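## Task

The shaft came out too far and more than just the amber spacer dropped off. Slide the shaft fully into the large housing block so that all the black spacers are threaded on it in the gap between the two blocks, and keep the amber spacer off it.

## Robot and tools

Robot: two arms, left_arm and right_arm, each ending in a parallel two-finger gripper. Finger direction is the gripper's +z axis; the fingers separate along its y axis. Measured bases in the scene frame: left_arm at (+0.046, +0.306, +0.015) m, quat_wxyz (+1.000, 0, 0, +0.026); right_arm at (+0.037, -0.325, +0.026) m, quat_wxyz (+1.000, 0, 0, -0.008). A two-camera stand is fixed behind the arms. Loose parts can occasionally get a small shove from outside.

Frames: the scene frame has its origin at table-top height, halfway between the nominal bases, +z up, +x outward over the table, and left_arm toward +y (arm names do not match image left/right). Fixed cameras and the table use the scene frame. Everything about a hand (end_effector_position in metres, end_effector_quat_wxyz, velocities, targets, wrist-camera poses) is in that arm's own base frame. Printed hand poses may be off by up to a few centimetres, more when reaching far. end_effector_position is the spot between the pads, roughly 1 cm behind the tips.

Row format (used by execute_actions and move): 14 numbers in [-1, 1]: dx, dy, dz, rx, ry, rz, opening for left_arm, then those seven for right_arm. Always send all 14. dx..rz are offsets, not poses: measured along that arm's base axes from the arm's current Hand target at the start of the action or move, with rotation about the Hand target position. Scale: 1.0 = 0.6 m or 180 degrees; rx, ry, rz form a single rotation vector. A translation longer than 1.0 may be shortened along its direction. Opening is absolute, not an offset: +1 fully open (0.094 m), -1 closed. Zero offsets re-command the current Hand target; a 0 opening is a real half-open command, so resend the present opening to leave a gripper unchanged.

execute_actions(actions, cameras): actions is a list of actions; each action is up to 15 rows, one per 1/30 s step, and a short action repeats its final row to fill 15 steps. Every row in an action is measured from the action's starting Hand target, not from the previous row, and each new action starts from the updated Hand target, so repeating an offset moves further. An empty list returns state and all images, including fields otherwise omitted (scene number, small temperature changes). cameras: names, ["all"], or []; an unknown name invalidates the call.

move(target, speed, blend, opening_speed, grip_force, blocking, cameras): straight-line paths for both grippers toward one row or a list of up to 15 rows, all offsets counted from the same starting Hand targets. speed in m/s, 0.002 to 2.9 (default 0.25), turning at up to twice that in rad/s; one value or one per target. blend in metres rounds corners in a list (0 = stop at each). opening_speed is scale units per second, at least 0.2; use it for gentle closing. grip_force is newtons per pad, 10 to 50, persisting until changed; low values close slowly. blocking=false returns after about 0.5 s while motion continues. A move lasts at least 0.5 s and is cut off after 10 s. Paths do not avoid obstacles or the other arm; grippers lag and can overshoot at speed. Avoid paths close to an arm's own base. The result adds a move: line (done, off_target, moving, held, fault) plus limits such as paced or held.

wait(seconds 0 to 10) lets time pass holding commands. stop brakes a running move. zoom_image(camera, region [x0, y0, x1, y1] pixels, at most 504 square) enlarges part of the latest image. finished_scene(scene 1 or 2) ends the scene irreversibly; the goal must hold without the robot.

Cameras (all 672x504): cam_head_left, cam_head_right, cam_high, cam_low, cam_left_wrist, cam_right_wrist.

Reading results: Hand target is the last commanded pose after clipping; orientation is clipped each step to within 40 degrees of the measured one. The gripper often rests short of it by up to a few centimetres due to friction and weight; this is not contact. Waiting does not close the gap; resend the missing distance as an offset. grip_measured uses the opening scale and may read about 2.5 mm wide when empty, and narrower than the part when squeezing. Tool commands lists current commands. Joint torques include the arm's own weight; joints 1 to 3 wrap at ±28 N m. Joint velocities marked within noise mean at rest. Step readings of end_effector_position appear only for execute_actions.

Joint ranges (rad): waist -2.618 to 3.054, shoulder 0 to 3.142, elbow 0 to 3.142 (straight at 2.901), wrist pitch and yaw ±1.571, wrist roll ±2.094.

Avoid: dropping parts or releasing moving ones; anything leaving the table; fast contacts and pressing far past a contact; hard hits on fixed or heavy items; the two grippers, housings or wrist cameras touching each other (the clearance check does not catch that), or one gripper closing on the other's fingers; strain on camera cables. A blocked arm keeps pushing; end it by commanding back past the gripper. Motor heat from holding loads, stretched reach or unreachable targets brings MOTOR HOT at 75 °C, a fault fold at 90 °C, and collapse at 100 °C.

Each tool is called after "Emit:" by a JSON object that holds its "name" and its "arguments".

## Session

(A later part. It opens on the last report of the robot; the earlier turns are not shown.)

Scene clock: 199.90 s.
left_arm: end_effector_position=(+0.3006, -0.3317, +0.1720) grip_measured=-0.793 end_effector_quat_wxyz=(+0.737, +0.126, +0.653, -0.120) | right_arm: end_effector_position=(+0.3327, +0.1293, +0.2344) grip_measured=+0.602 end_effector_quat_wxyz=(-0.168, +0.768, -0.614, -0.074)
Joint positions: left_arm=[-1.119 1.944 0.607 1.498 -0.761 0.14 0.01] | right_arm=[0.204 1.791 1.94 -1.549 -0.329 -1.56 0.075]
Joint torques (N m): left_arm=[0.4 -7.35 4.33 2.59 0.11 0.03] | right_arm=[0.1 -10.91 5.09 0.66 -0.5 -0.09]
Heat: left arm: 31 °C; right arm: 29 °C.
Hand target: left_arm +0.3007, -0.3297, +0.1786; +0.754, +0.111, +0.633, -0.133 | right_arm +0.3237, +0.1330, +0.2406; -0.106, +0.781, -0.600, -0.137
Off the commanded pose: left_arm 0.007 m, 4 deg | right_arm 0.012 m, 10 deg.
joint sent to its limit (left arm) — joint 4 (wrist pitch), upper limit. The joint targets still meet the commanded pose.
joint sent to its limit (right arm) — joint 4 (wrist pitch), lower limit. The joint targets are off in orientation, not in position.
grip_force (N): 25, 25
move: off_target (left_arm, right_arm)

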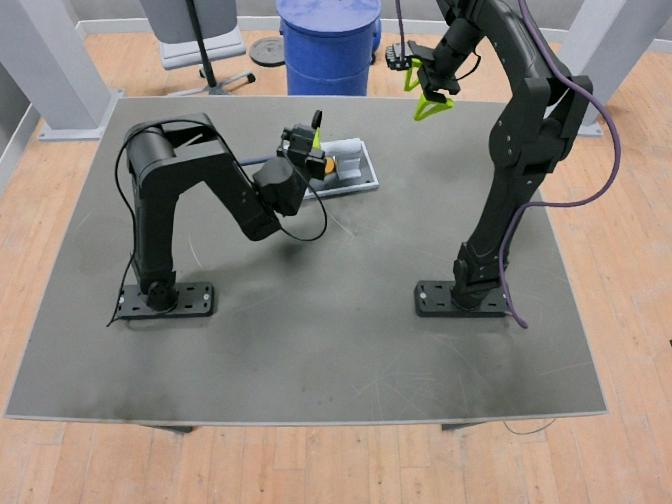

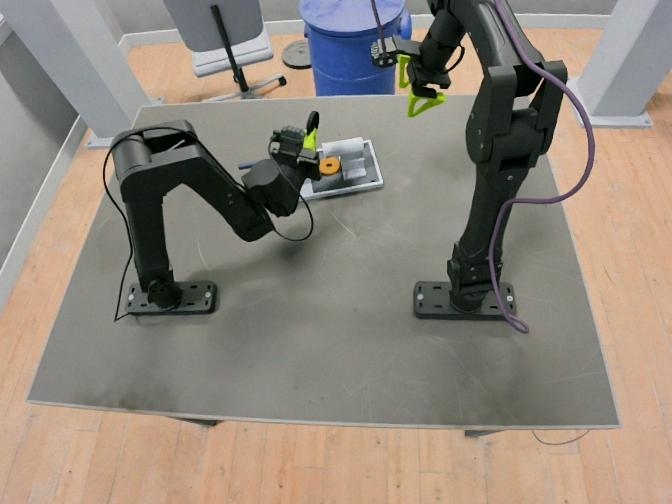

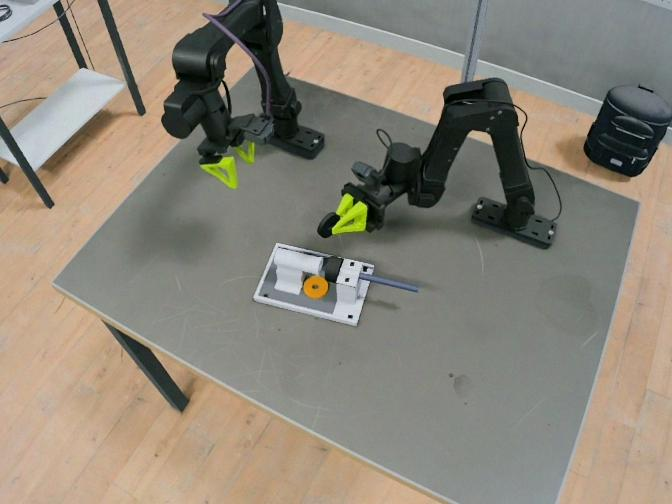

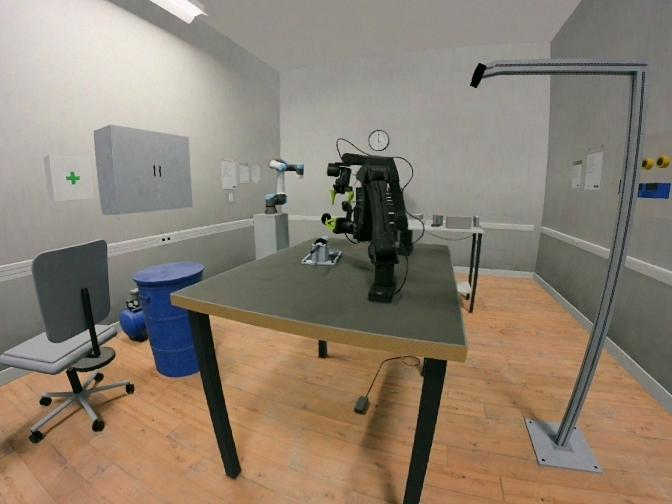

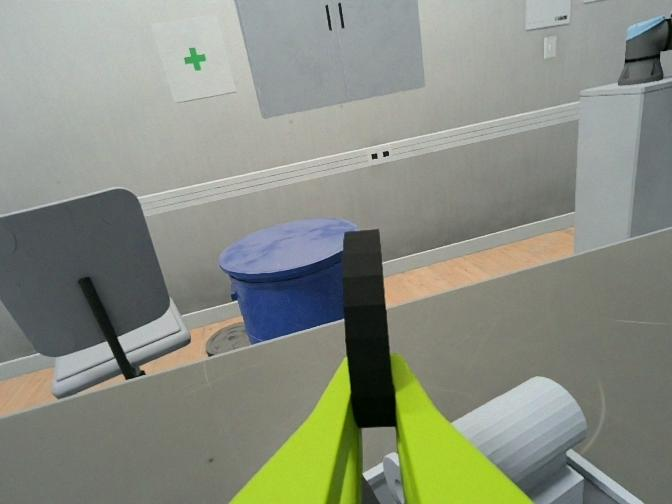

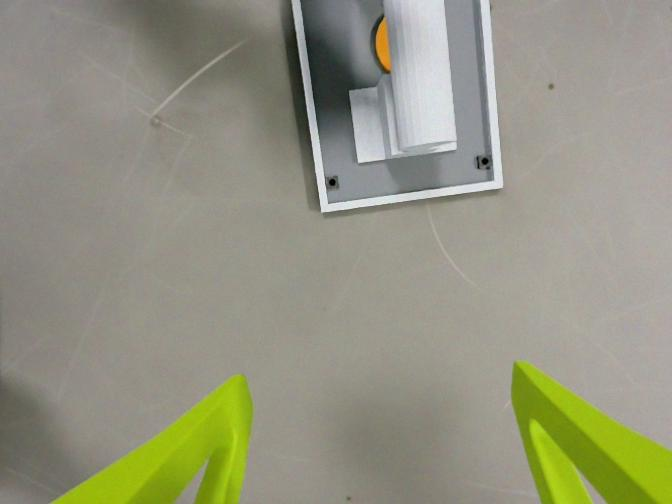

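Emit:
{"name": "move", "arguments": {"target": [0, 0, 0, 0, 0, 0, -0.9, -0.0328, 0.1633, -0.0760, 0.0014, 0.1128, -0.1699, 0.45], "speed": 0.12, "cameras": ["all"]}}

Emit:
{"name": "zoom_image", "arguments": {"camera": "cam_low", "region": [300, 170, 380, 260]}}

Emit:
{"name": "zoom_image", "arguments": {"camera": "cam_high", "region": [230, 60, 450, 260]}}

Scene clock: 210.83 s.
left_arm: end_effector_position=(+0.3006, -0.3318, +0.1720) grip_measured=-0.793 end_effector_quat_wxyz=(+0.737, +0.126, +0.653, -0.120) | right_arm: end_effector_position=(+0.3018, +0.2225, +0.1896) grip_measured=+0.452 end_effector_quat_wxyz=(+0.049, -0.555, +0.800, +0.224)
Joint positions: left_arm=[-1.119 1.944 0.607 1.498 -0.761 0.14 0.01] | right_arm=[0.416 1.951 1.94 -1.549 -0.463 -0.794 0.068]
Joint velocities: left_arm=[-0.007 0.002 0.007 0.154 -0.037 -0.051 0] | right_arm=[within noise]
Joint torques (N m): left_arm=[0.4 -7.35 4.33 2.59 0.11 0.04] | right_arm=[0.44 -8.35 9.32 0.34 -0.57 0]
Heat: left arm: 33 °C; right arm: 29 °C.
Hand target: left_arm +0.3007, -0.3298, +0.1786; +0.754, +0.112, +0.633, -0.133 | right_arm +0.3040, +0.2311, +0.1950; +0.033, -0.560, +0.792, +0.240
Off the commanded pose: left_arm 0.007 m, 4 deg | right_arm 0.010 m, 3 deg.
joint sent to its limit (left arm) — joint 4 (wrist pitch), upper limit. The joint targets still meet the commanded pose.
joint sent to its limit (right arm) — joint 4 (wrist pitch), lower limit. The joint targets are off in orientation, not in position.
grip_force (N): 25, 25
move: off_target (left_arm, right_arm)

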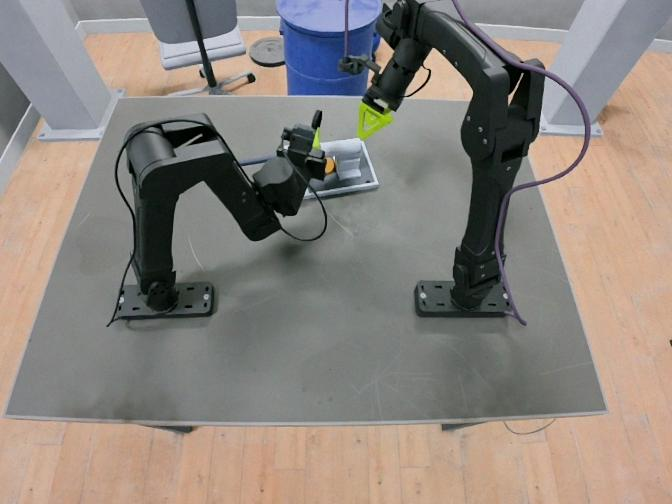

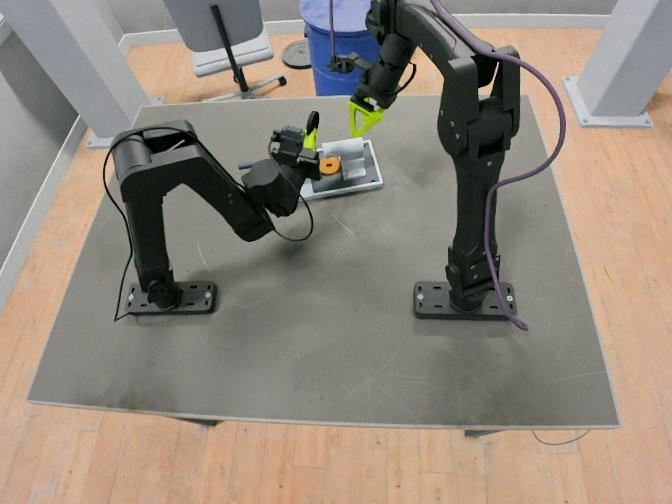

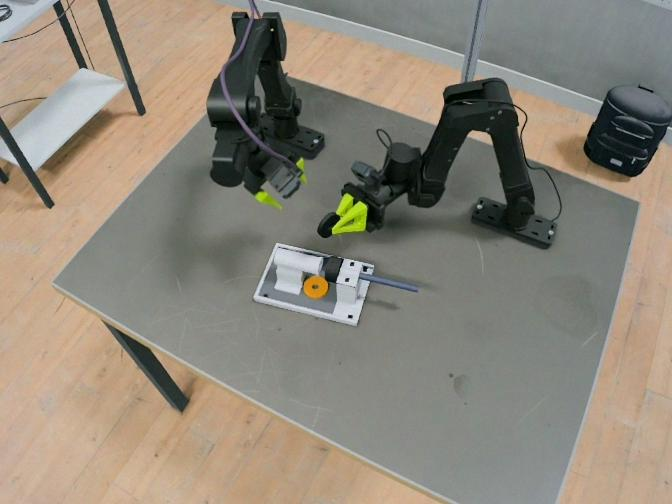

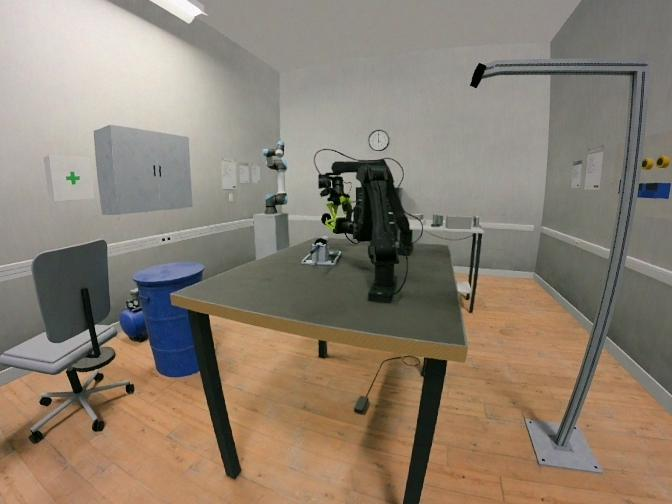

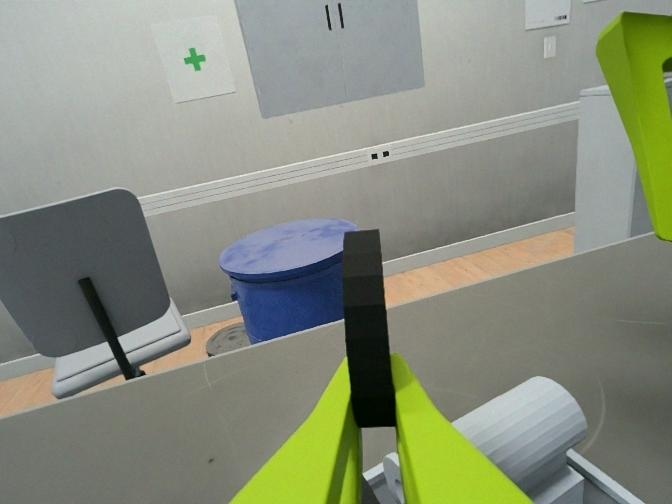

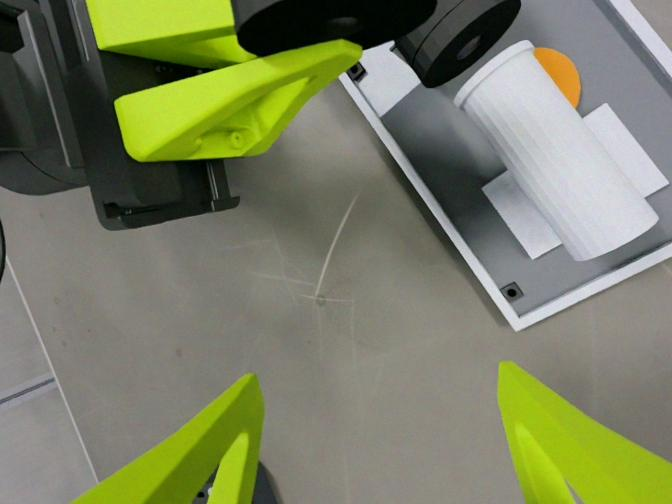

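Scaled by 5.600 from the camera's 672x504 image, which has a finer 960x720 frame.

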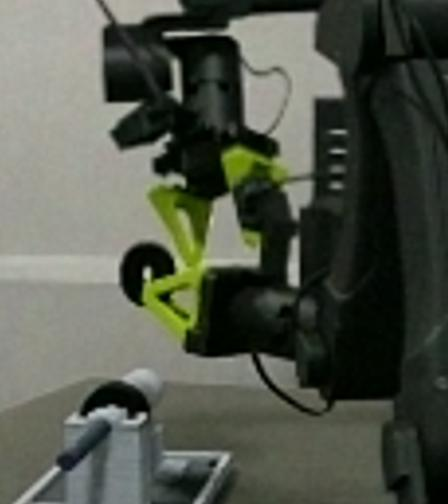

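Scaled by 2.291 from the camera's 672x504 image, which has a finer 960x720 frame.

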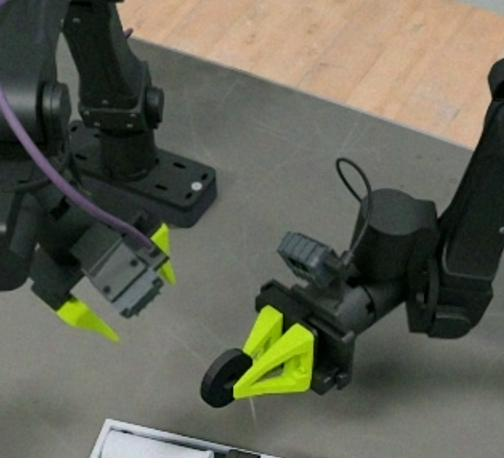

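Emit:
{"name": "zoom_image", "arguments": {"camera": "cam_right_wrist", "region": [200, 0, 500, 120]}}

Emit:
{"name": "zoom_image", "arguments": {"camera": "cam_low", "region": [315, 195, 365, 245]}}

Scaled by 1.680 from the camera's 672x504 image, which has a finer 960x720 frame.

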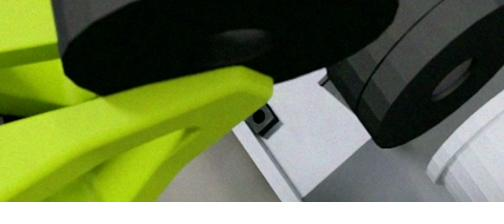

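Scaled by 10.080 from the camera's 672x504 image, which has a finer 960x720 frame.

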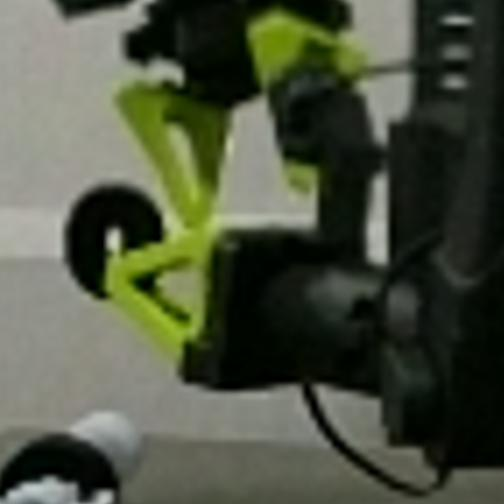

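Emit:
{"name": "move", "arguments": {"target": [0, 0, 0, 0, 0, 0, -0.9, 0.0427, 0.1482, 0.0017, 0, 0, 0, 0.45], "speed": 0.08, "cameras": ["all"]}}

Emit:
{"name": "zoom_image", "arguments": {"camera": "cam_low", "region": [310, 190, 370, 250]}}

Emit:
{"name": "zoom_image", "arguments": {"camera": "cam_high", "region": [270, 140, 410, 260]}}

Scene clock: 217.80 s.
left_arm: end_effector_position=(+0.3006, -0.3318, +0.1720) grip_measured=-0.793 end_effector_quat_wxyz=(+0.737, +0.126, +0.653, -0.120) | right_arm: end_effector_position=(+0.3280, +0.3120, +0.1944) grip_measured=+0.452 end_effector_quat_wxyz=(+0.073, -0.549, +0.800, +0.230)
Joint positions: left_arm=[-1.119 1.944 0.607 1.498 -0.761 0.14 0.01] | right_arm=[0.578 2.204 2.336 -1.555 -0.467 -0.591 0.068]
Joint torques (N m): left_arm=[0.42 -7.36 4.31 2.59 0.11 0.04] | right_arm=[0.25 -10.26 9.14 0.67 -0.54 -0.01]
Motor temperatures (°C): left_arm=[25 30 30 35 25 23 27] | right_arm=[25 30 30 28 24 25 24]
Heat: left arm: 35 °C; right arm: 30 °C.
Hand target: left_arm +0.3007, -0.3298, +0.1786; +0.754, +0.112, +0.633, -0.133 | right_arm +0.3296, +0.3201, +0.1961; +0.033, -0.560, +0.792, +0.240
Off the commanded pose: left_arm 0.007 m, 4 deg | right_arm 0.008 m, 5 deg.
joint sent to its limit (left arm) — joint 4 (wrist pitch), upper limit. The joint targets still meet the commanded pose.
joint sent to its limit (right arm) — joint 4 (wrist pitch), lower limit. The joint targets are off in orientation, not in position.
grip_force (N): 25, 25
move: off_target (left_arm, right_arm)

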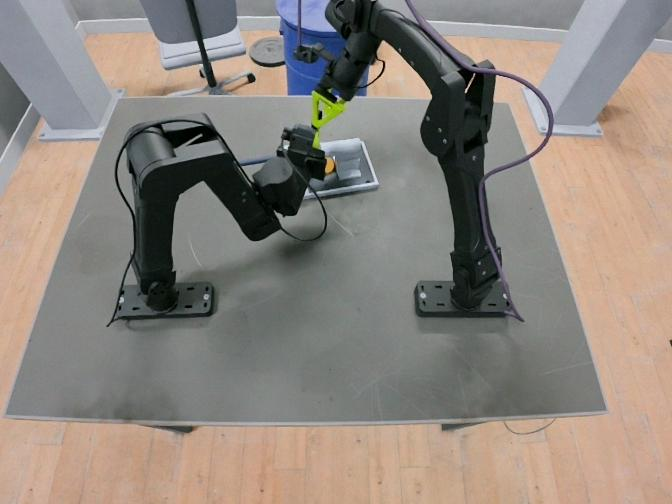

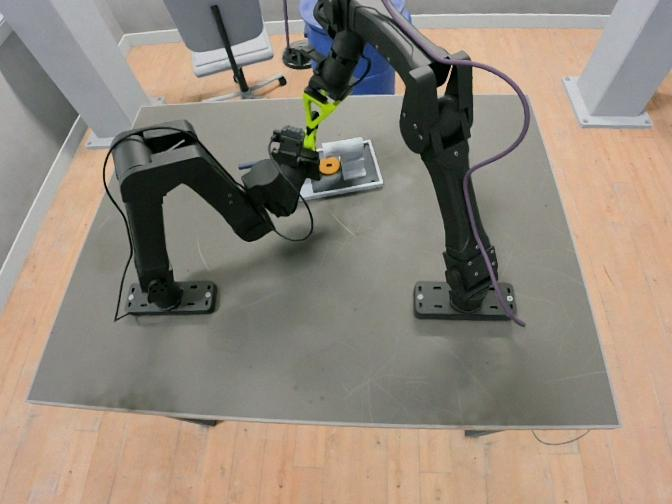

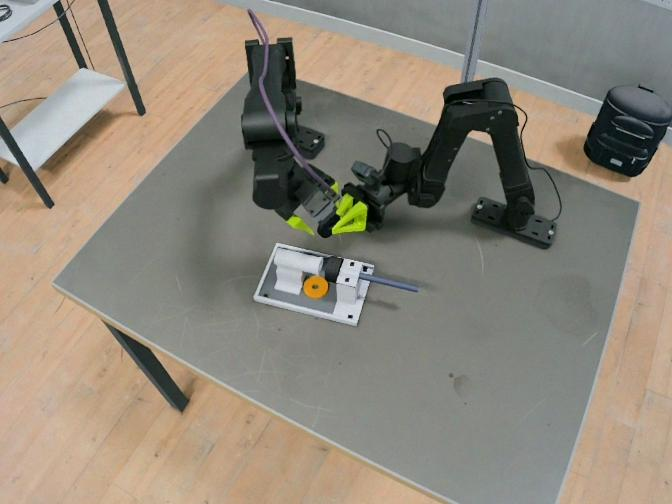

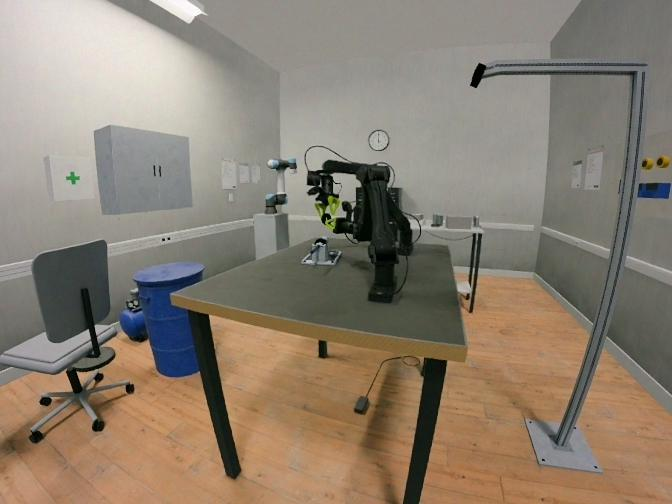

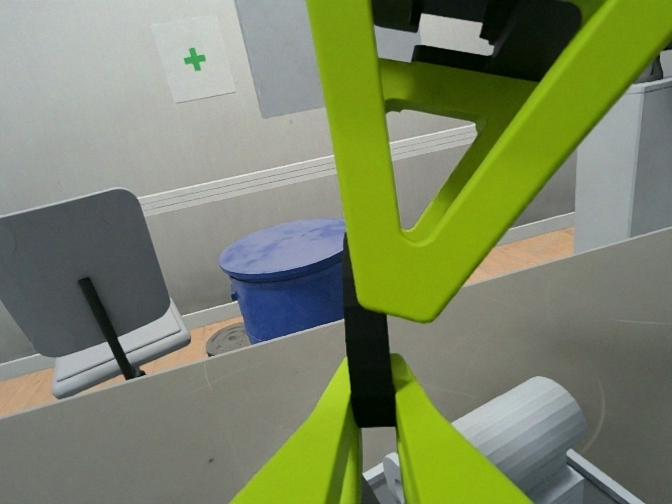

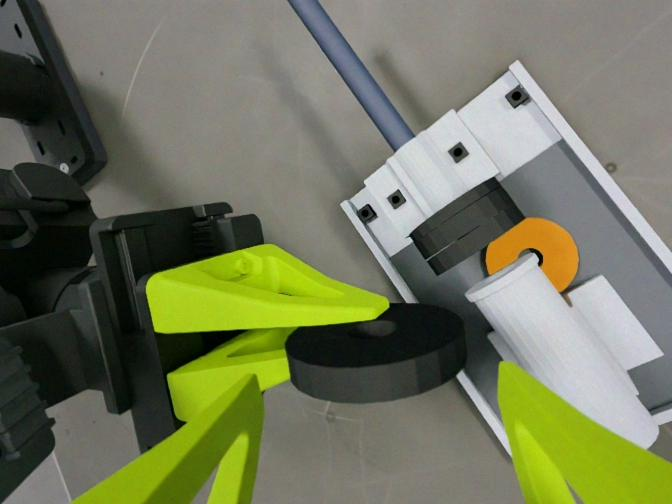

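Scaled by 8.400 from the camera's 672x504 image, which has a finer 960x720 frame.

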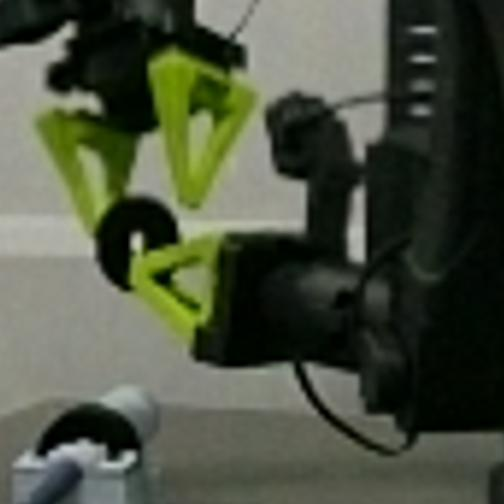

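Scaled by 3.600 from the camera's 672x504 image, which has a finer 960x720 frame.

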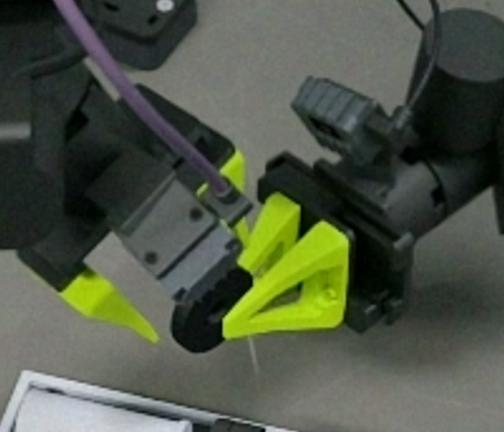

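Emit:
{"name": "move", "arguments": {"target": [0, 0, 0, 0, 0, 0, -0.9, -0.0015, 0.0183, -0.0150, 0, 0, 0, 0.45], "speed": 0.05, "cameras": ["cam_low", "cam_left_wrist", "cam_right_wrist"]}}

Emit:
{"name": "zoom_image", "arguments": {"camera": "cam_low", "region": [310, 190, 370, 250]}}

Scene clock: 226.07 s.
left_arm: end_effector_position=(+0.3006, -0.3318, +0.1720) grip_measured=-0.793 end_effector_quat_wxyz=(+0.737, +0.126, +0.653, -0.120) | right_arm: end_effector_position=(+0.3278, +0.3223, +0.1859) grip_measured=+0.452 end_effector_quat_wxyz=(+0.065, -0.550, +0.800, +0.232)
Joint positions: left_arm=[-1.119 1.944 0.607 1.498 -0.761 0.14 0.01] | right_arm=[0.597 2.243 2.367 -1.555 -0.467 -0.575 0.068]
Joint torques (N m): left_arm=[0.4 -7.35 4.33 2.59 0.11 0.04] | right_arm=[0.46 -10.51 9.21 0.65 -0.51 -0.01]
Heat: left arm: 36 °C; right arm: 31 °C.
Hand target: left_arm +0.3007, -0.3298, +0.1786; +0.754, +0.112, +0.633, -0.133 | right_arm +0.3288, +0.3310, +0.1871; +0.033, -0.560, +0.792, +0.240
Off the commanded pose: left_arm 0.007 m, 4 deg | right_arm 0.009 m, 4 deg.
joint sent to its limit (left arm) — joint 4 (wrist pitch), upper limit. The joint targets still meet the commanded pose.
joint sent to its limit (right arm) — joint 4 (wrist pitch), lower limit. The joint targets are off in orientation, not in position.
grip_force (N): 25, 25
move: off_target (left_arm, right_arm)
Images, in order (width x height): cam_low 672x504, cam_left_wrist 672x504, cam_right_wrist 672x504.

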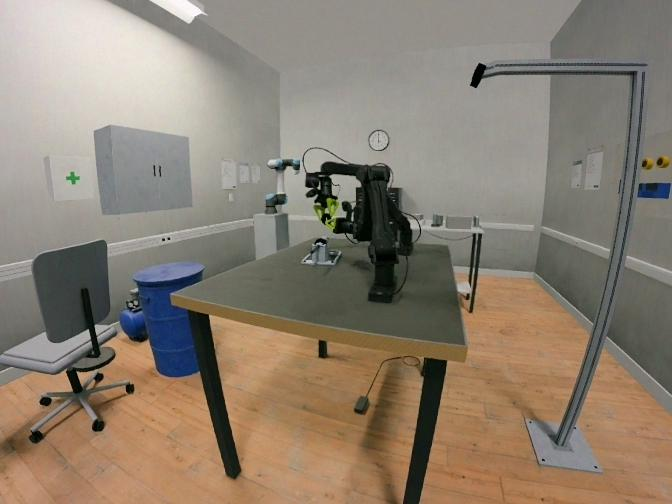

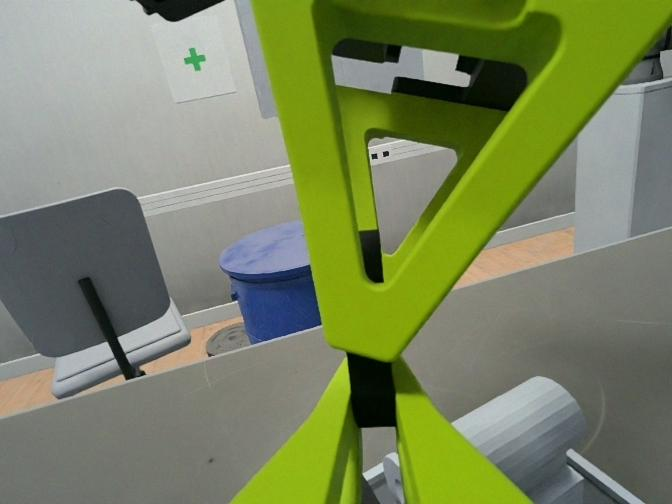

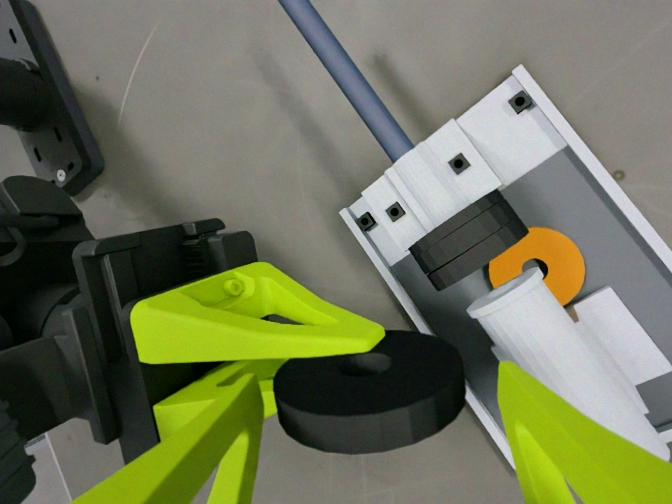

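Scaled by 8.400 from the camera's 672x504 image, which has a finer 960x720 frame.

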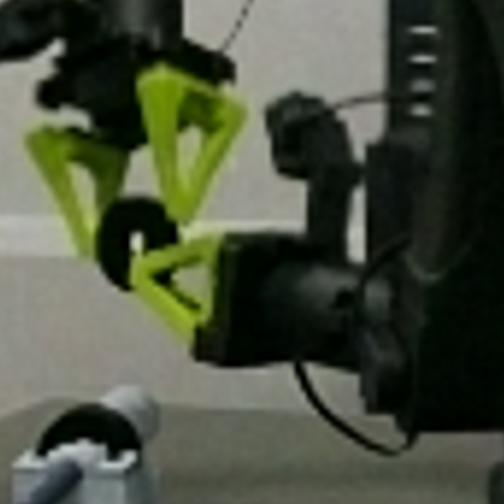

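Emit:
{"name": "move", "arguments": {"target": [0, 0, 0, 0, 0, 0, -0.9, -0.0020, 0.0045, -0.0100, 0, 0, 0, 0.45], "speed": 0.05, "cameras": ["cam_low", "cam_left_wrist", "cam_right_wrist"]}}

Emit:
{"name": "zoom_image", "arguments": {"camera": "cam_low", "region": [310, 190, 370, 250]}}

Scene clock: 228.93 s.
left_arm: end_effector_position=(+0.3006, -0.3318, +0.1720) grip_measured=-0.793 end_effector_quat_wxyz=(+0.737, +0.126, +0.653, -0.120) | right_arm: end_effector_position=(+0.3265, +0.3248, +0.1801) grip_measured=+0.452 end_effector_quat_wxyz=(+0.058, -0.551, +0.799, +0.232)
Joint positions: left_arm=[-1.119 1.944 0.607 1.498 -0.761 0.14 0.01] | right_arm=[0.603 2.257 2.367 -1.555 -0.467 -0.574 0.068]
Joint torques (N m): left_arm=[0.42 -7.35 4.31 2.59 0.11 0.04] | right_arm=[0.51 -10.56 9.35 0.63 -0.49 -0.01]
Heat: left arm: 36 °C; right arm: 31 °C.
Hand target: left_arm +0.3007, -0.3298, +0.1786; +0.754, +0.112, +0.633, -0.133 | right_arm +0.3275, +0.3337, +0.1811; +0.034, -0.560, +0.792, +0.240
Off the commanded pose: left_arm 0.007 m, 4 deg | right_arm 0.009 m, 3 deg.
joint sent to its limit (left arm) — joint 4 (wrist pitch), upper limit. The joint targets still meet the commanded pose.
joint sent to its limit (right arm) — joint 4 (wrist pitch), lower limit. The joint targets are off in orientation, not in position.
grip_force (N): 25, 25
move: off_target (left_arm, right_arm)
Images, in order (width x height): cam_low 672x504, cam_left_wrist 672x504, cam_right_wrist 672x504.

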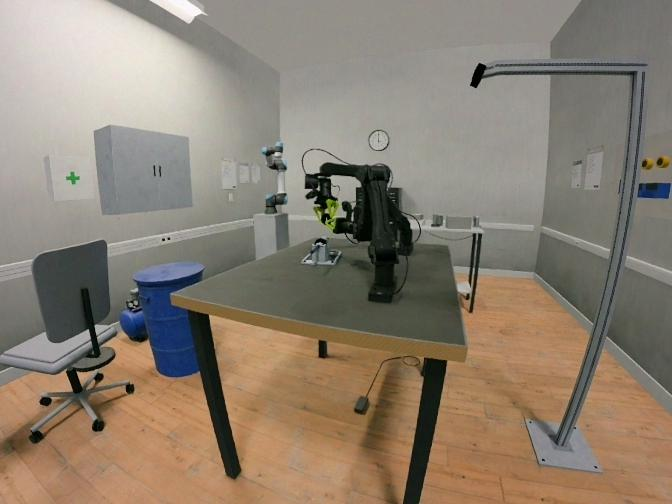

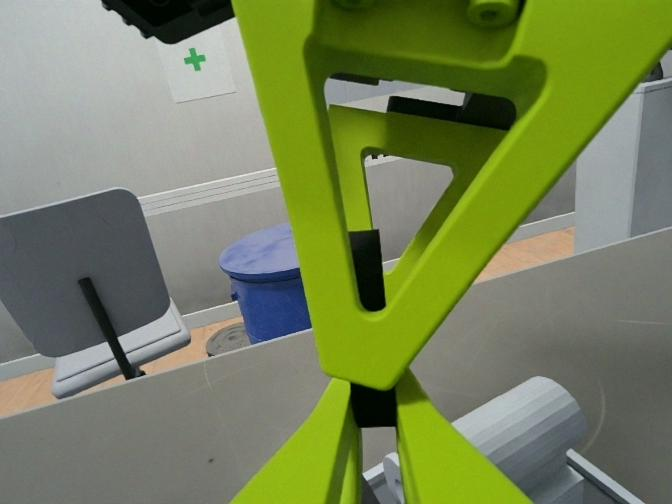

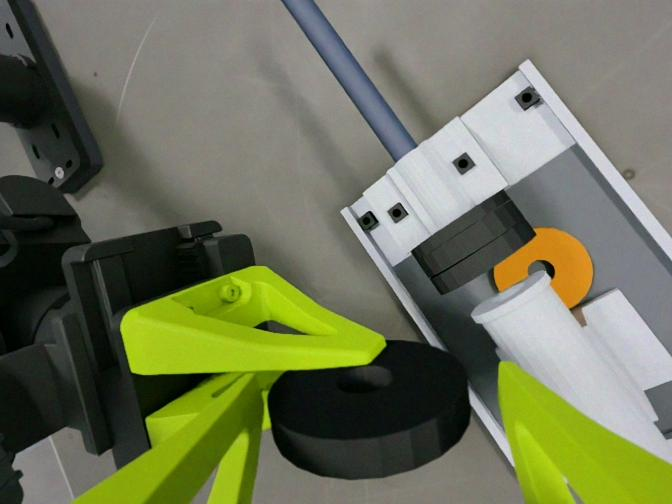

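Scaled by 8.400 from the camera's 672x504 image, which has a finer 960x720 frame.

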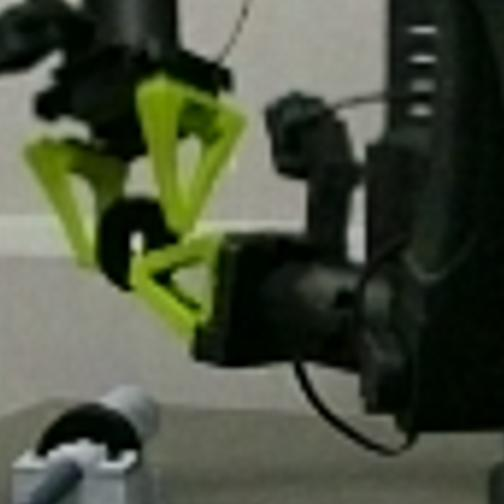

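Emit:
{"name": "move", "arguments": {"target": [0, 0, 0, 0, 0, 0, -0.9, 0, 0, 0, 0, 0, 0, 0.02], "speed": 0.05, "opening_speed": 0.25, "cameras": ["cam_low", "cam_left_wrist", "cam_right_wrist"]}}

Emit:
{"name": "zoom_image", "arguments": {"camera": "cam_low", "region": [310, 190, 370, 250]}}

Scene clock: 232.67 s.
left_arm: end_effector_position=(+0.3006, -0.3318, +0.1720) grip_measured=-0.793 end_effector_quat_wxyz=(+0.737, +0.126, +0.653, -0.120) | right_arm: end_effector_position=(+0.3262, +0.3251, +0.1803) grip_measured=+0.148 end_effector_quat_wxyz=(+0.058, -0.551, +0.799, +0.233)
Joint positions: left_arm=[-1.119 1.944 0.607 1.498 -0.761 0.14 0.01] | right_arm=[0.603 2.257 2.367 -1.555 -0.47 -0.574 0.054]
Joint torques (N m): left_arm=[0.4 -7.34 4.33 2.59 0.11 0.04] | right_arm=[0.51 -10.55 9.36 0.63 -0.47 -0.01]
Heat: left arm: 36 °C; right arm: 31 °C.
Hand target: left_arm +0.3007, -0.3297, +0.1786; +0.754, +0.111, +0.633, -0.133 | right_arm +0.3276, +0.3337, +0.1811; +0.034, -0.560, +0.792, +0.240
Off the commanded pose: left_arm 0.007 m, 4 deg | right_arm 0.009 m, 3 deg.
joint sent to its limit (left arm) — joint 4 (wrist pitch), upper limit. The joint targets still meet the commanded pose.
joint sent to its limit (right arm) — joint 4 (wrist pitch), lower limit. The joint targets are off in orientation, not in position.
grip_force (N): 25, 25
move: off_target (left_arm, right_arm)
Images, in order (width x height): cam_low 672x504, cam_left_wrist 672x504, cam_right_wrist 672x504.

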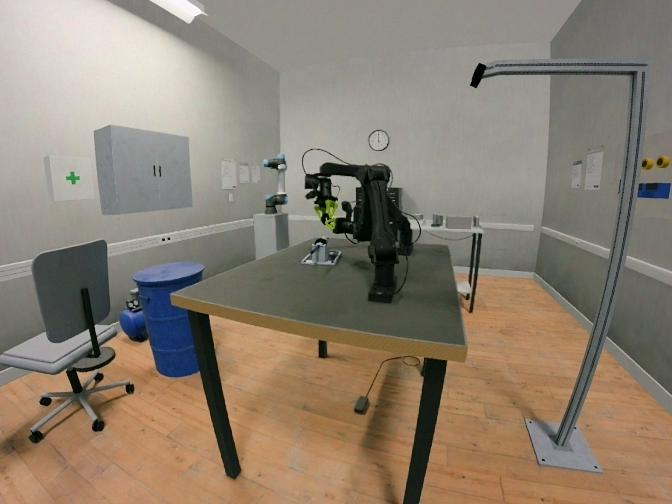

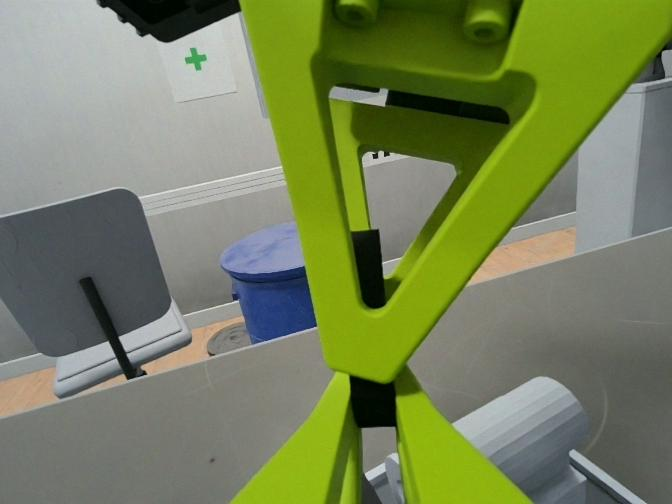

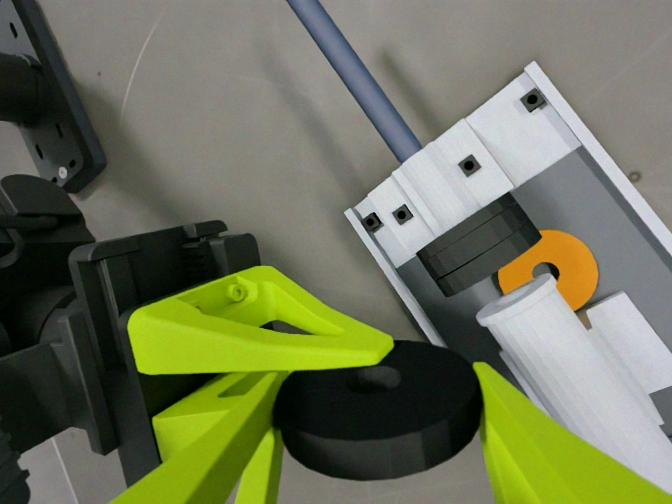

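Scaled by 8.400 from the camera's 672x504 image, which has a finer 960x720 frame.

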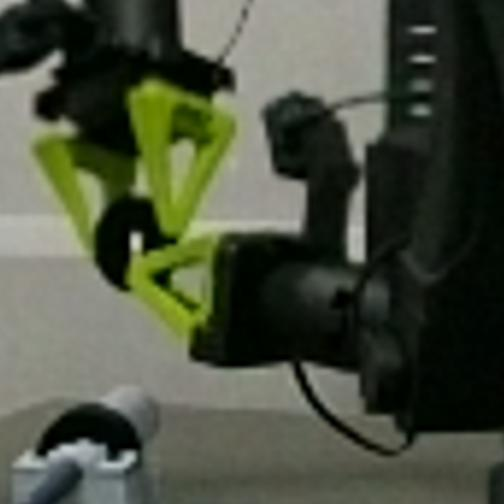

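Emit:
{"name": "move", "arguments": {"target": [0, 0, 0, 0, 0, 0, -0.5, 0, 0, 0, 0, 0, 0, 0.02], "speed": 0.05, "opening_speed": 0.3, "grip_force": [25, 35], "cameras": ["cam_low", "cam_left_wrist", "cam_right_wrist"]}}

Emit:
{"name": "zoom_image", "arguments": {"camera": "cam_low", "region": [310, 190, 370, 250]}}

Scene clock: 236.07 s.
left_arm: end_effector_position=(+0.3005, -0.3319, +0.1720) grip_measured=-0.503 end_effector_quat_wxyz=(+0.737, +0.126, +0.653, -0.120) | right_arm: end_effector_position=(+0.3262, +0.3251, +0.1803) grip_measured=+0.139 end_effector_quat_wxyz=(+0.058, -0.551, +0.799, +0.233)
Joint positions: left_arm=[-1.119 1.944 0.607 1.498 -0.76 0.14 0.023] | right_arm=[0.603 2.257 2.367 -1.555 -0.47 -0.574 0.054]
Joint torques (N m): left_arm=[0.4 -7.34 4.31 2.58 0.11 0.04] | right_arm=[0.53 -10.54 9.35 0.63 -0.47 -0.01]
Heat: left arm: 37 °C; right arm: 31 °C.
Hand target: left_arm +0.3007, -0.3297, +0.1785; +0.754, +0.111, +0.633, -0.133 | right_arm +0.3276, +0.3337, +0.1811; +0.034, -0.560, +0.792, +0.240
Off the commanded pose: left_arm 0.007 m, 4 deg | right_arm 0.009 m, 3 deg.
joint sent to its limit (left arm) — joint 4 (wrist pitch), upper limit. The joint targets still meet the commanded pose.
joint sent to its limit (right arm) — joint 4 (wrist pitch), lower limit. The joint targets are off in orientation, not in position.
grip_force (N): 25, 35
move: off_target (left_arm, right_arm)
Images, in order (width x height): cam_low 672x504, cam_left_wrist 672x504, cam_right_wrist 672x504.

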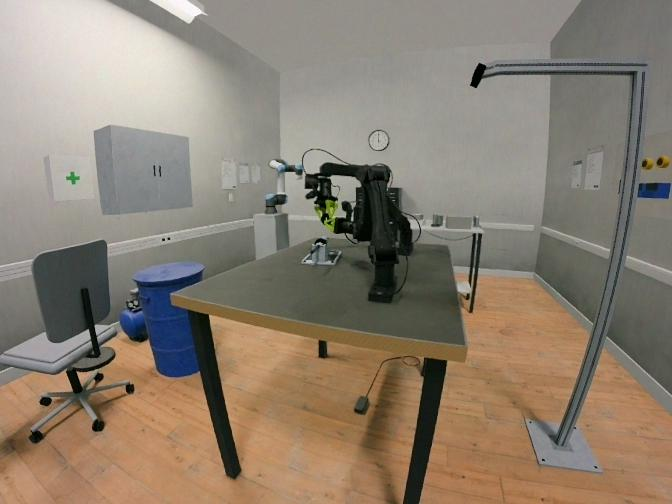

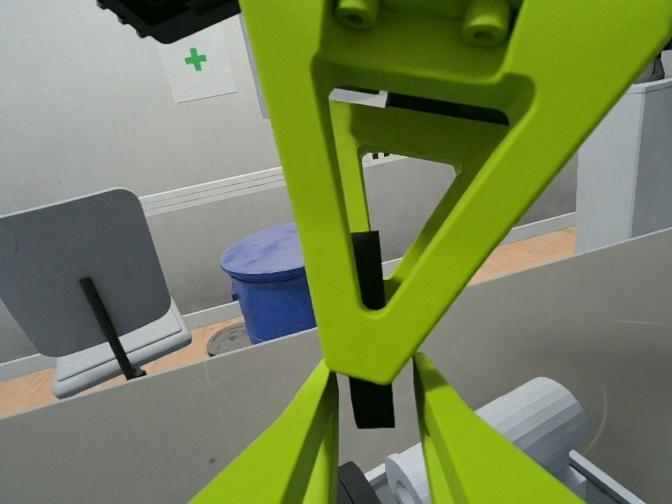

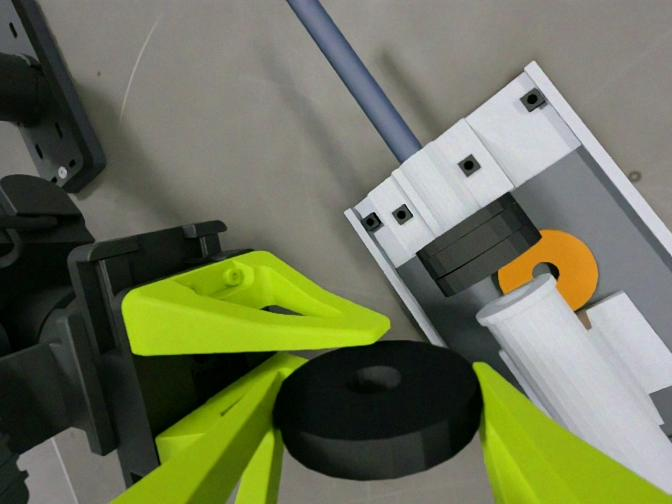

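Scaled by 8.400 from the camera's 672x504 image, which has a finer 960x720 frame.

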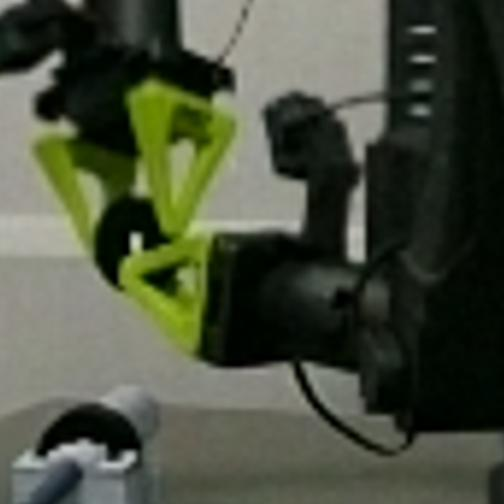

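Emit:
{"name": "move", "arguments": {"target": [[0, 0, 0, 0, 0, 0, -0.1, 0, 0, 0, 0, 0, 0, 0.02], [-0.0233, 0.0057, -0.0029, 0, 0, 0, -0.1, 0, 0, 0, 0, 0, 0, 0.02]], "speed": 0.05, "opening_speed": 0.5, "cameras": ["cam_low", "cam_left_wrist", "cam_right_wrist"]}}

Scene clock: 239.13 s.
left_arm: end_effector_position=(+0.2900, -0.3299, +0.1612) grip_measured=-0.103 end_effector_quat_wxyz=(+0.729, +0.137, +0.661, -0.112) | right_arm: end_effector_position=(+0.3262, +0.3251, +0.1803) grip_measured=+0.139 end_effector_quat_wxyz=(+0.058, -0.551, +0.799, +0.233)
Joint positions: left_arm=[-1.147 1.944 0.573 1.498 -0.786 0.141 0.042] | right_arm=[0.603 2.257 2.367 -1.555 -0.47 -0.574 0.054]
Joint torques (N m): left_arm=[-0.44 -9.62 3.64 2.59 -0.01 0] | right_arm=[0.54 -10.56 9.33 0.63 -0.47 0]
Heat: left arm: 37 °C; right arm: 30 °C.
Hand target: left_arm +0.2867, -0.3263, +0.1768; +0.754, +0.112, +0.633, -0.133 | right_arm +0.3276, +0.3337, +0.1811; +0.034, -0.560, +0.792, +0.240
Off the commanded pose: left_arm 0.016 m, 6 deg | right_arm 0.009 m, 3 deg.
joint sent to its limit (left arm) — joint 4 (wrist pitch), upper limit. The joint targets still meet the commanded pose.
joint sent to its limit (right arm) — joint 4 (wrist pitch), lower limit. The joint targets are off in orientation, not in position.
grip_force (N): 25, 35
move: off_target (left_arm, right_arm)
Images, in order (width x height): cam_low 672x504, cam_left_wrist 672x504, cam_right_wrist 672x504.

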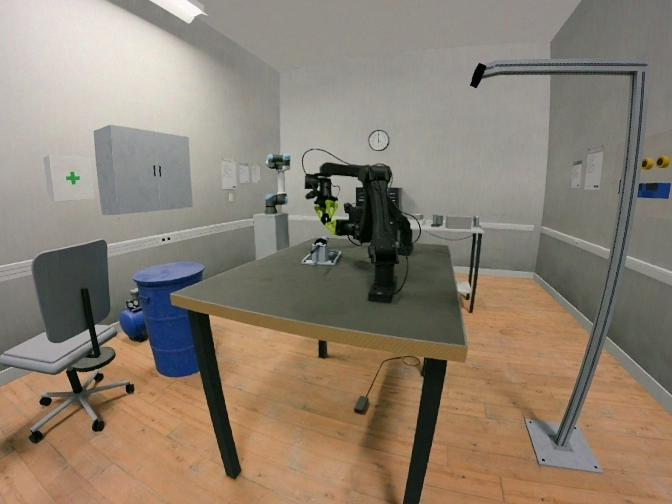

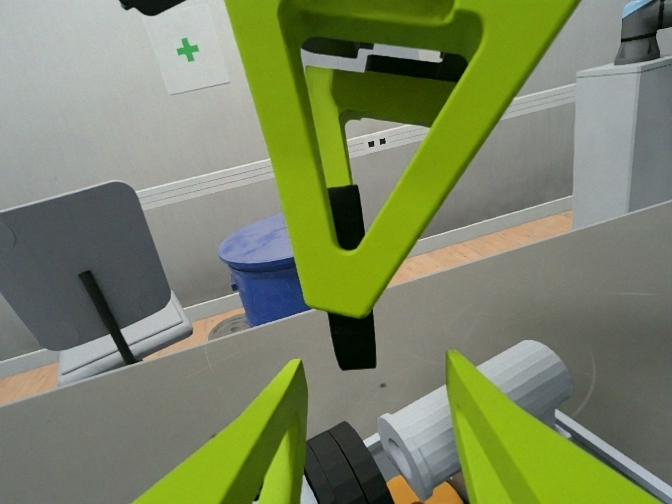

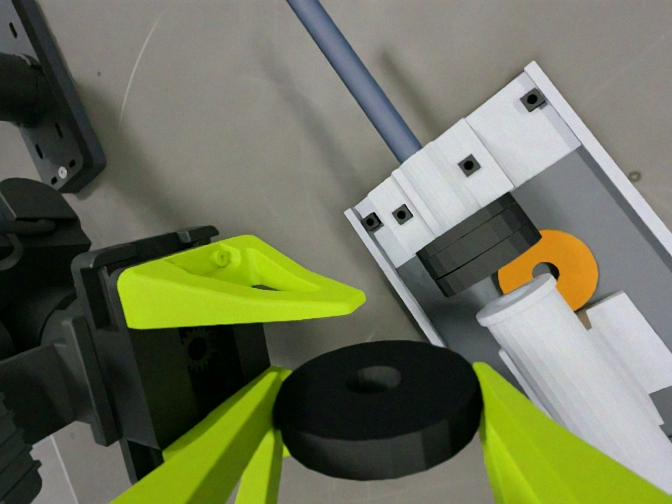

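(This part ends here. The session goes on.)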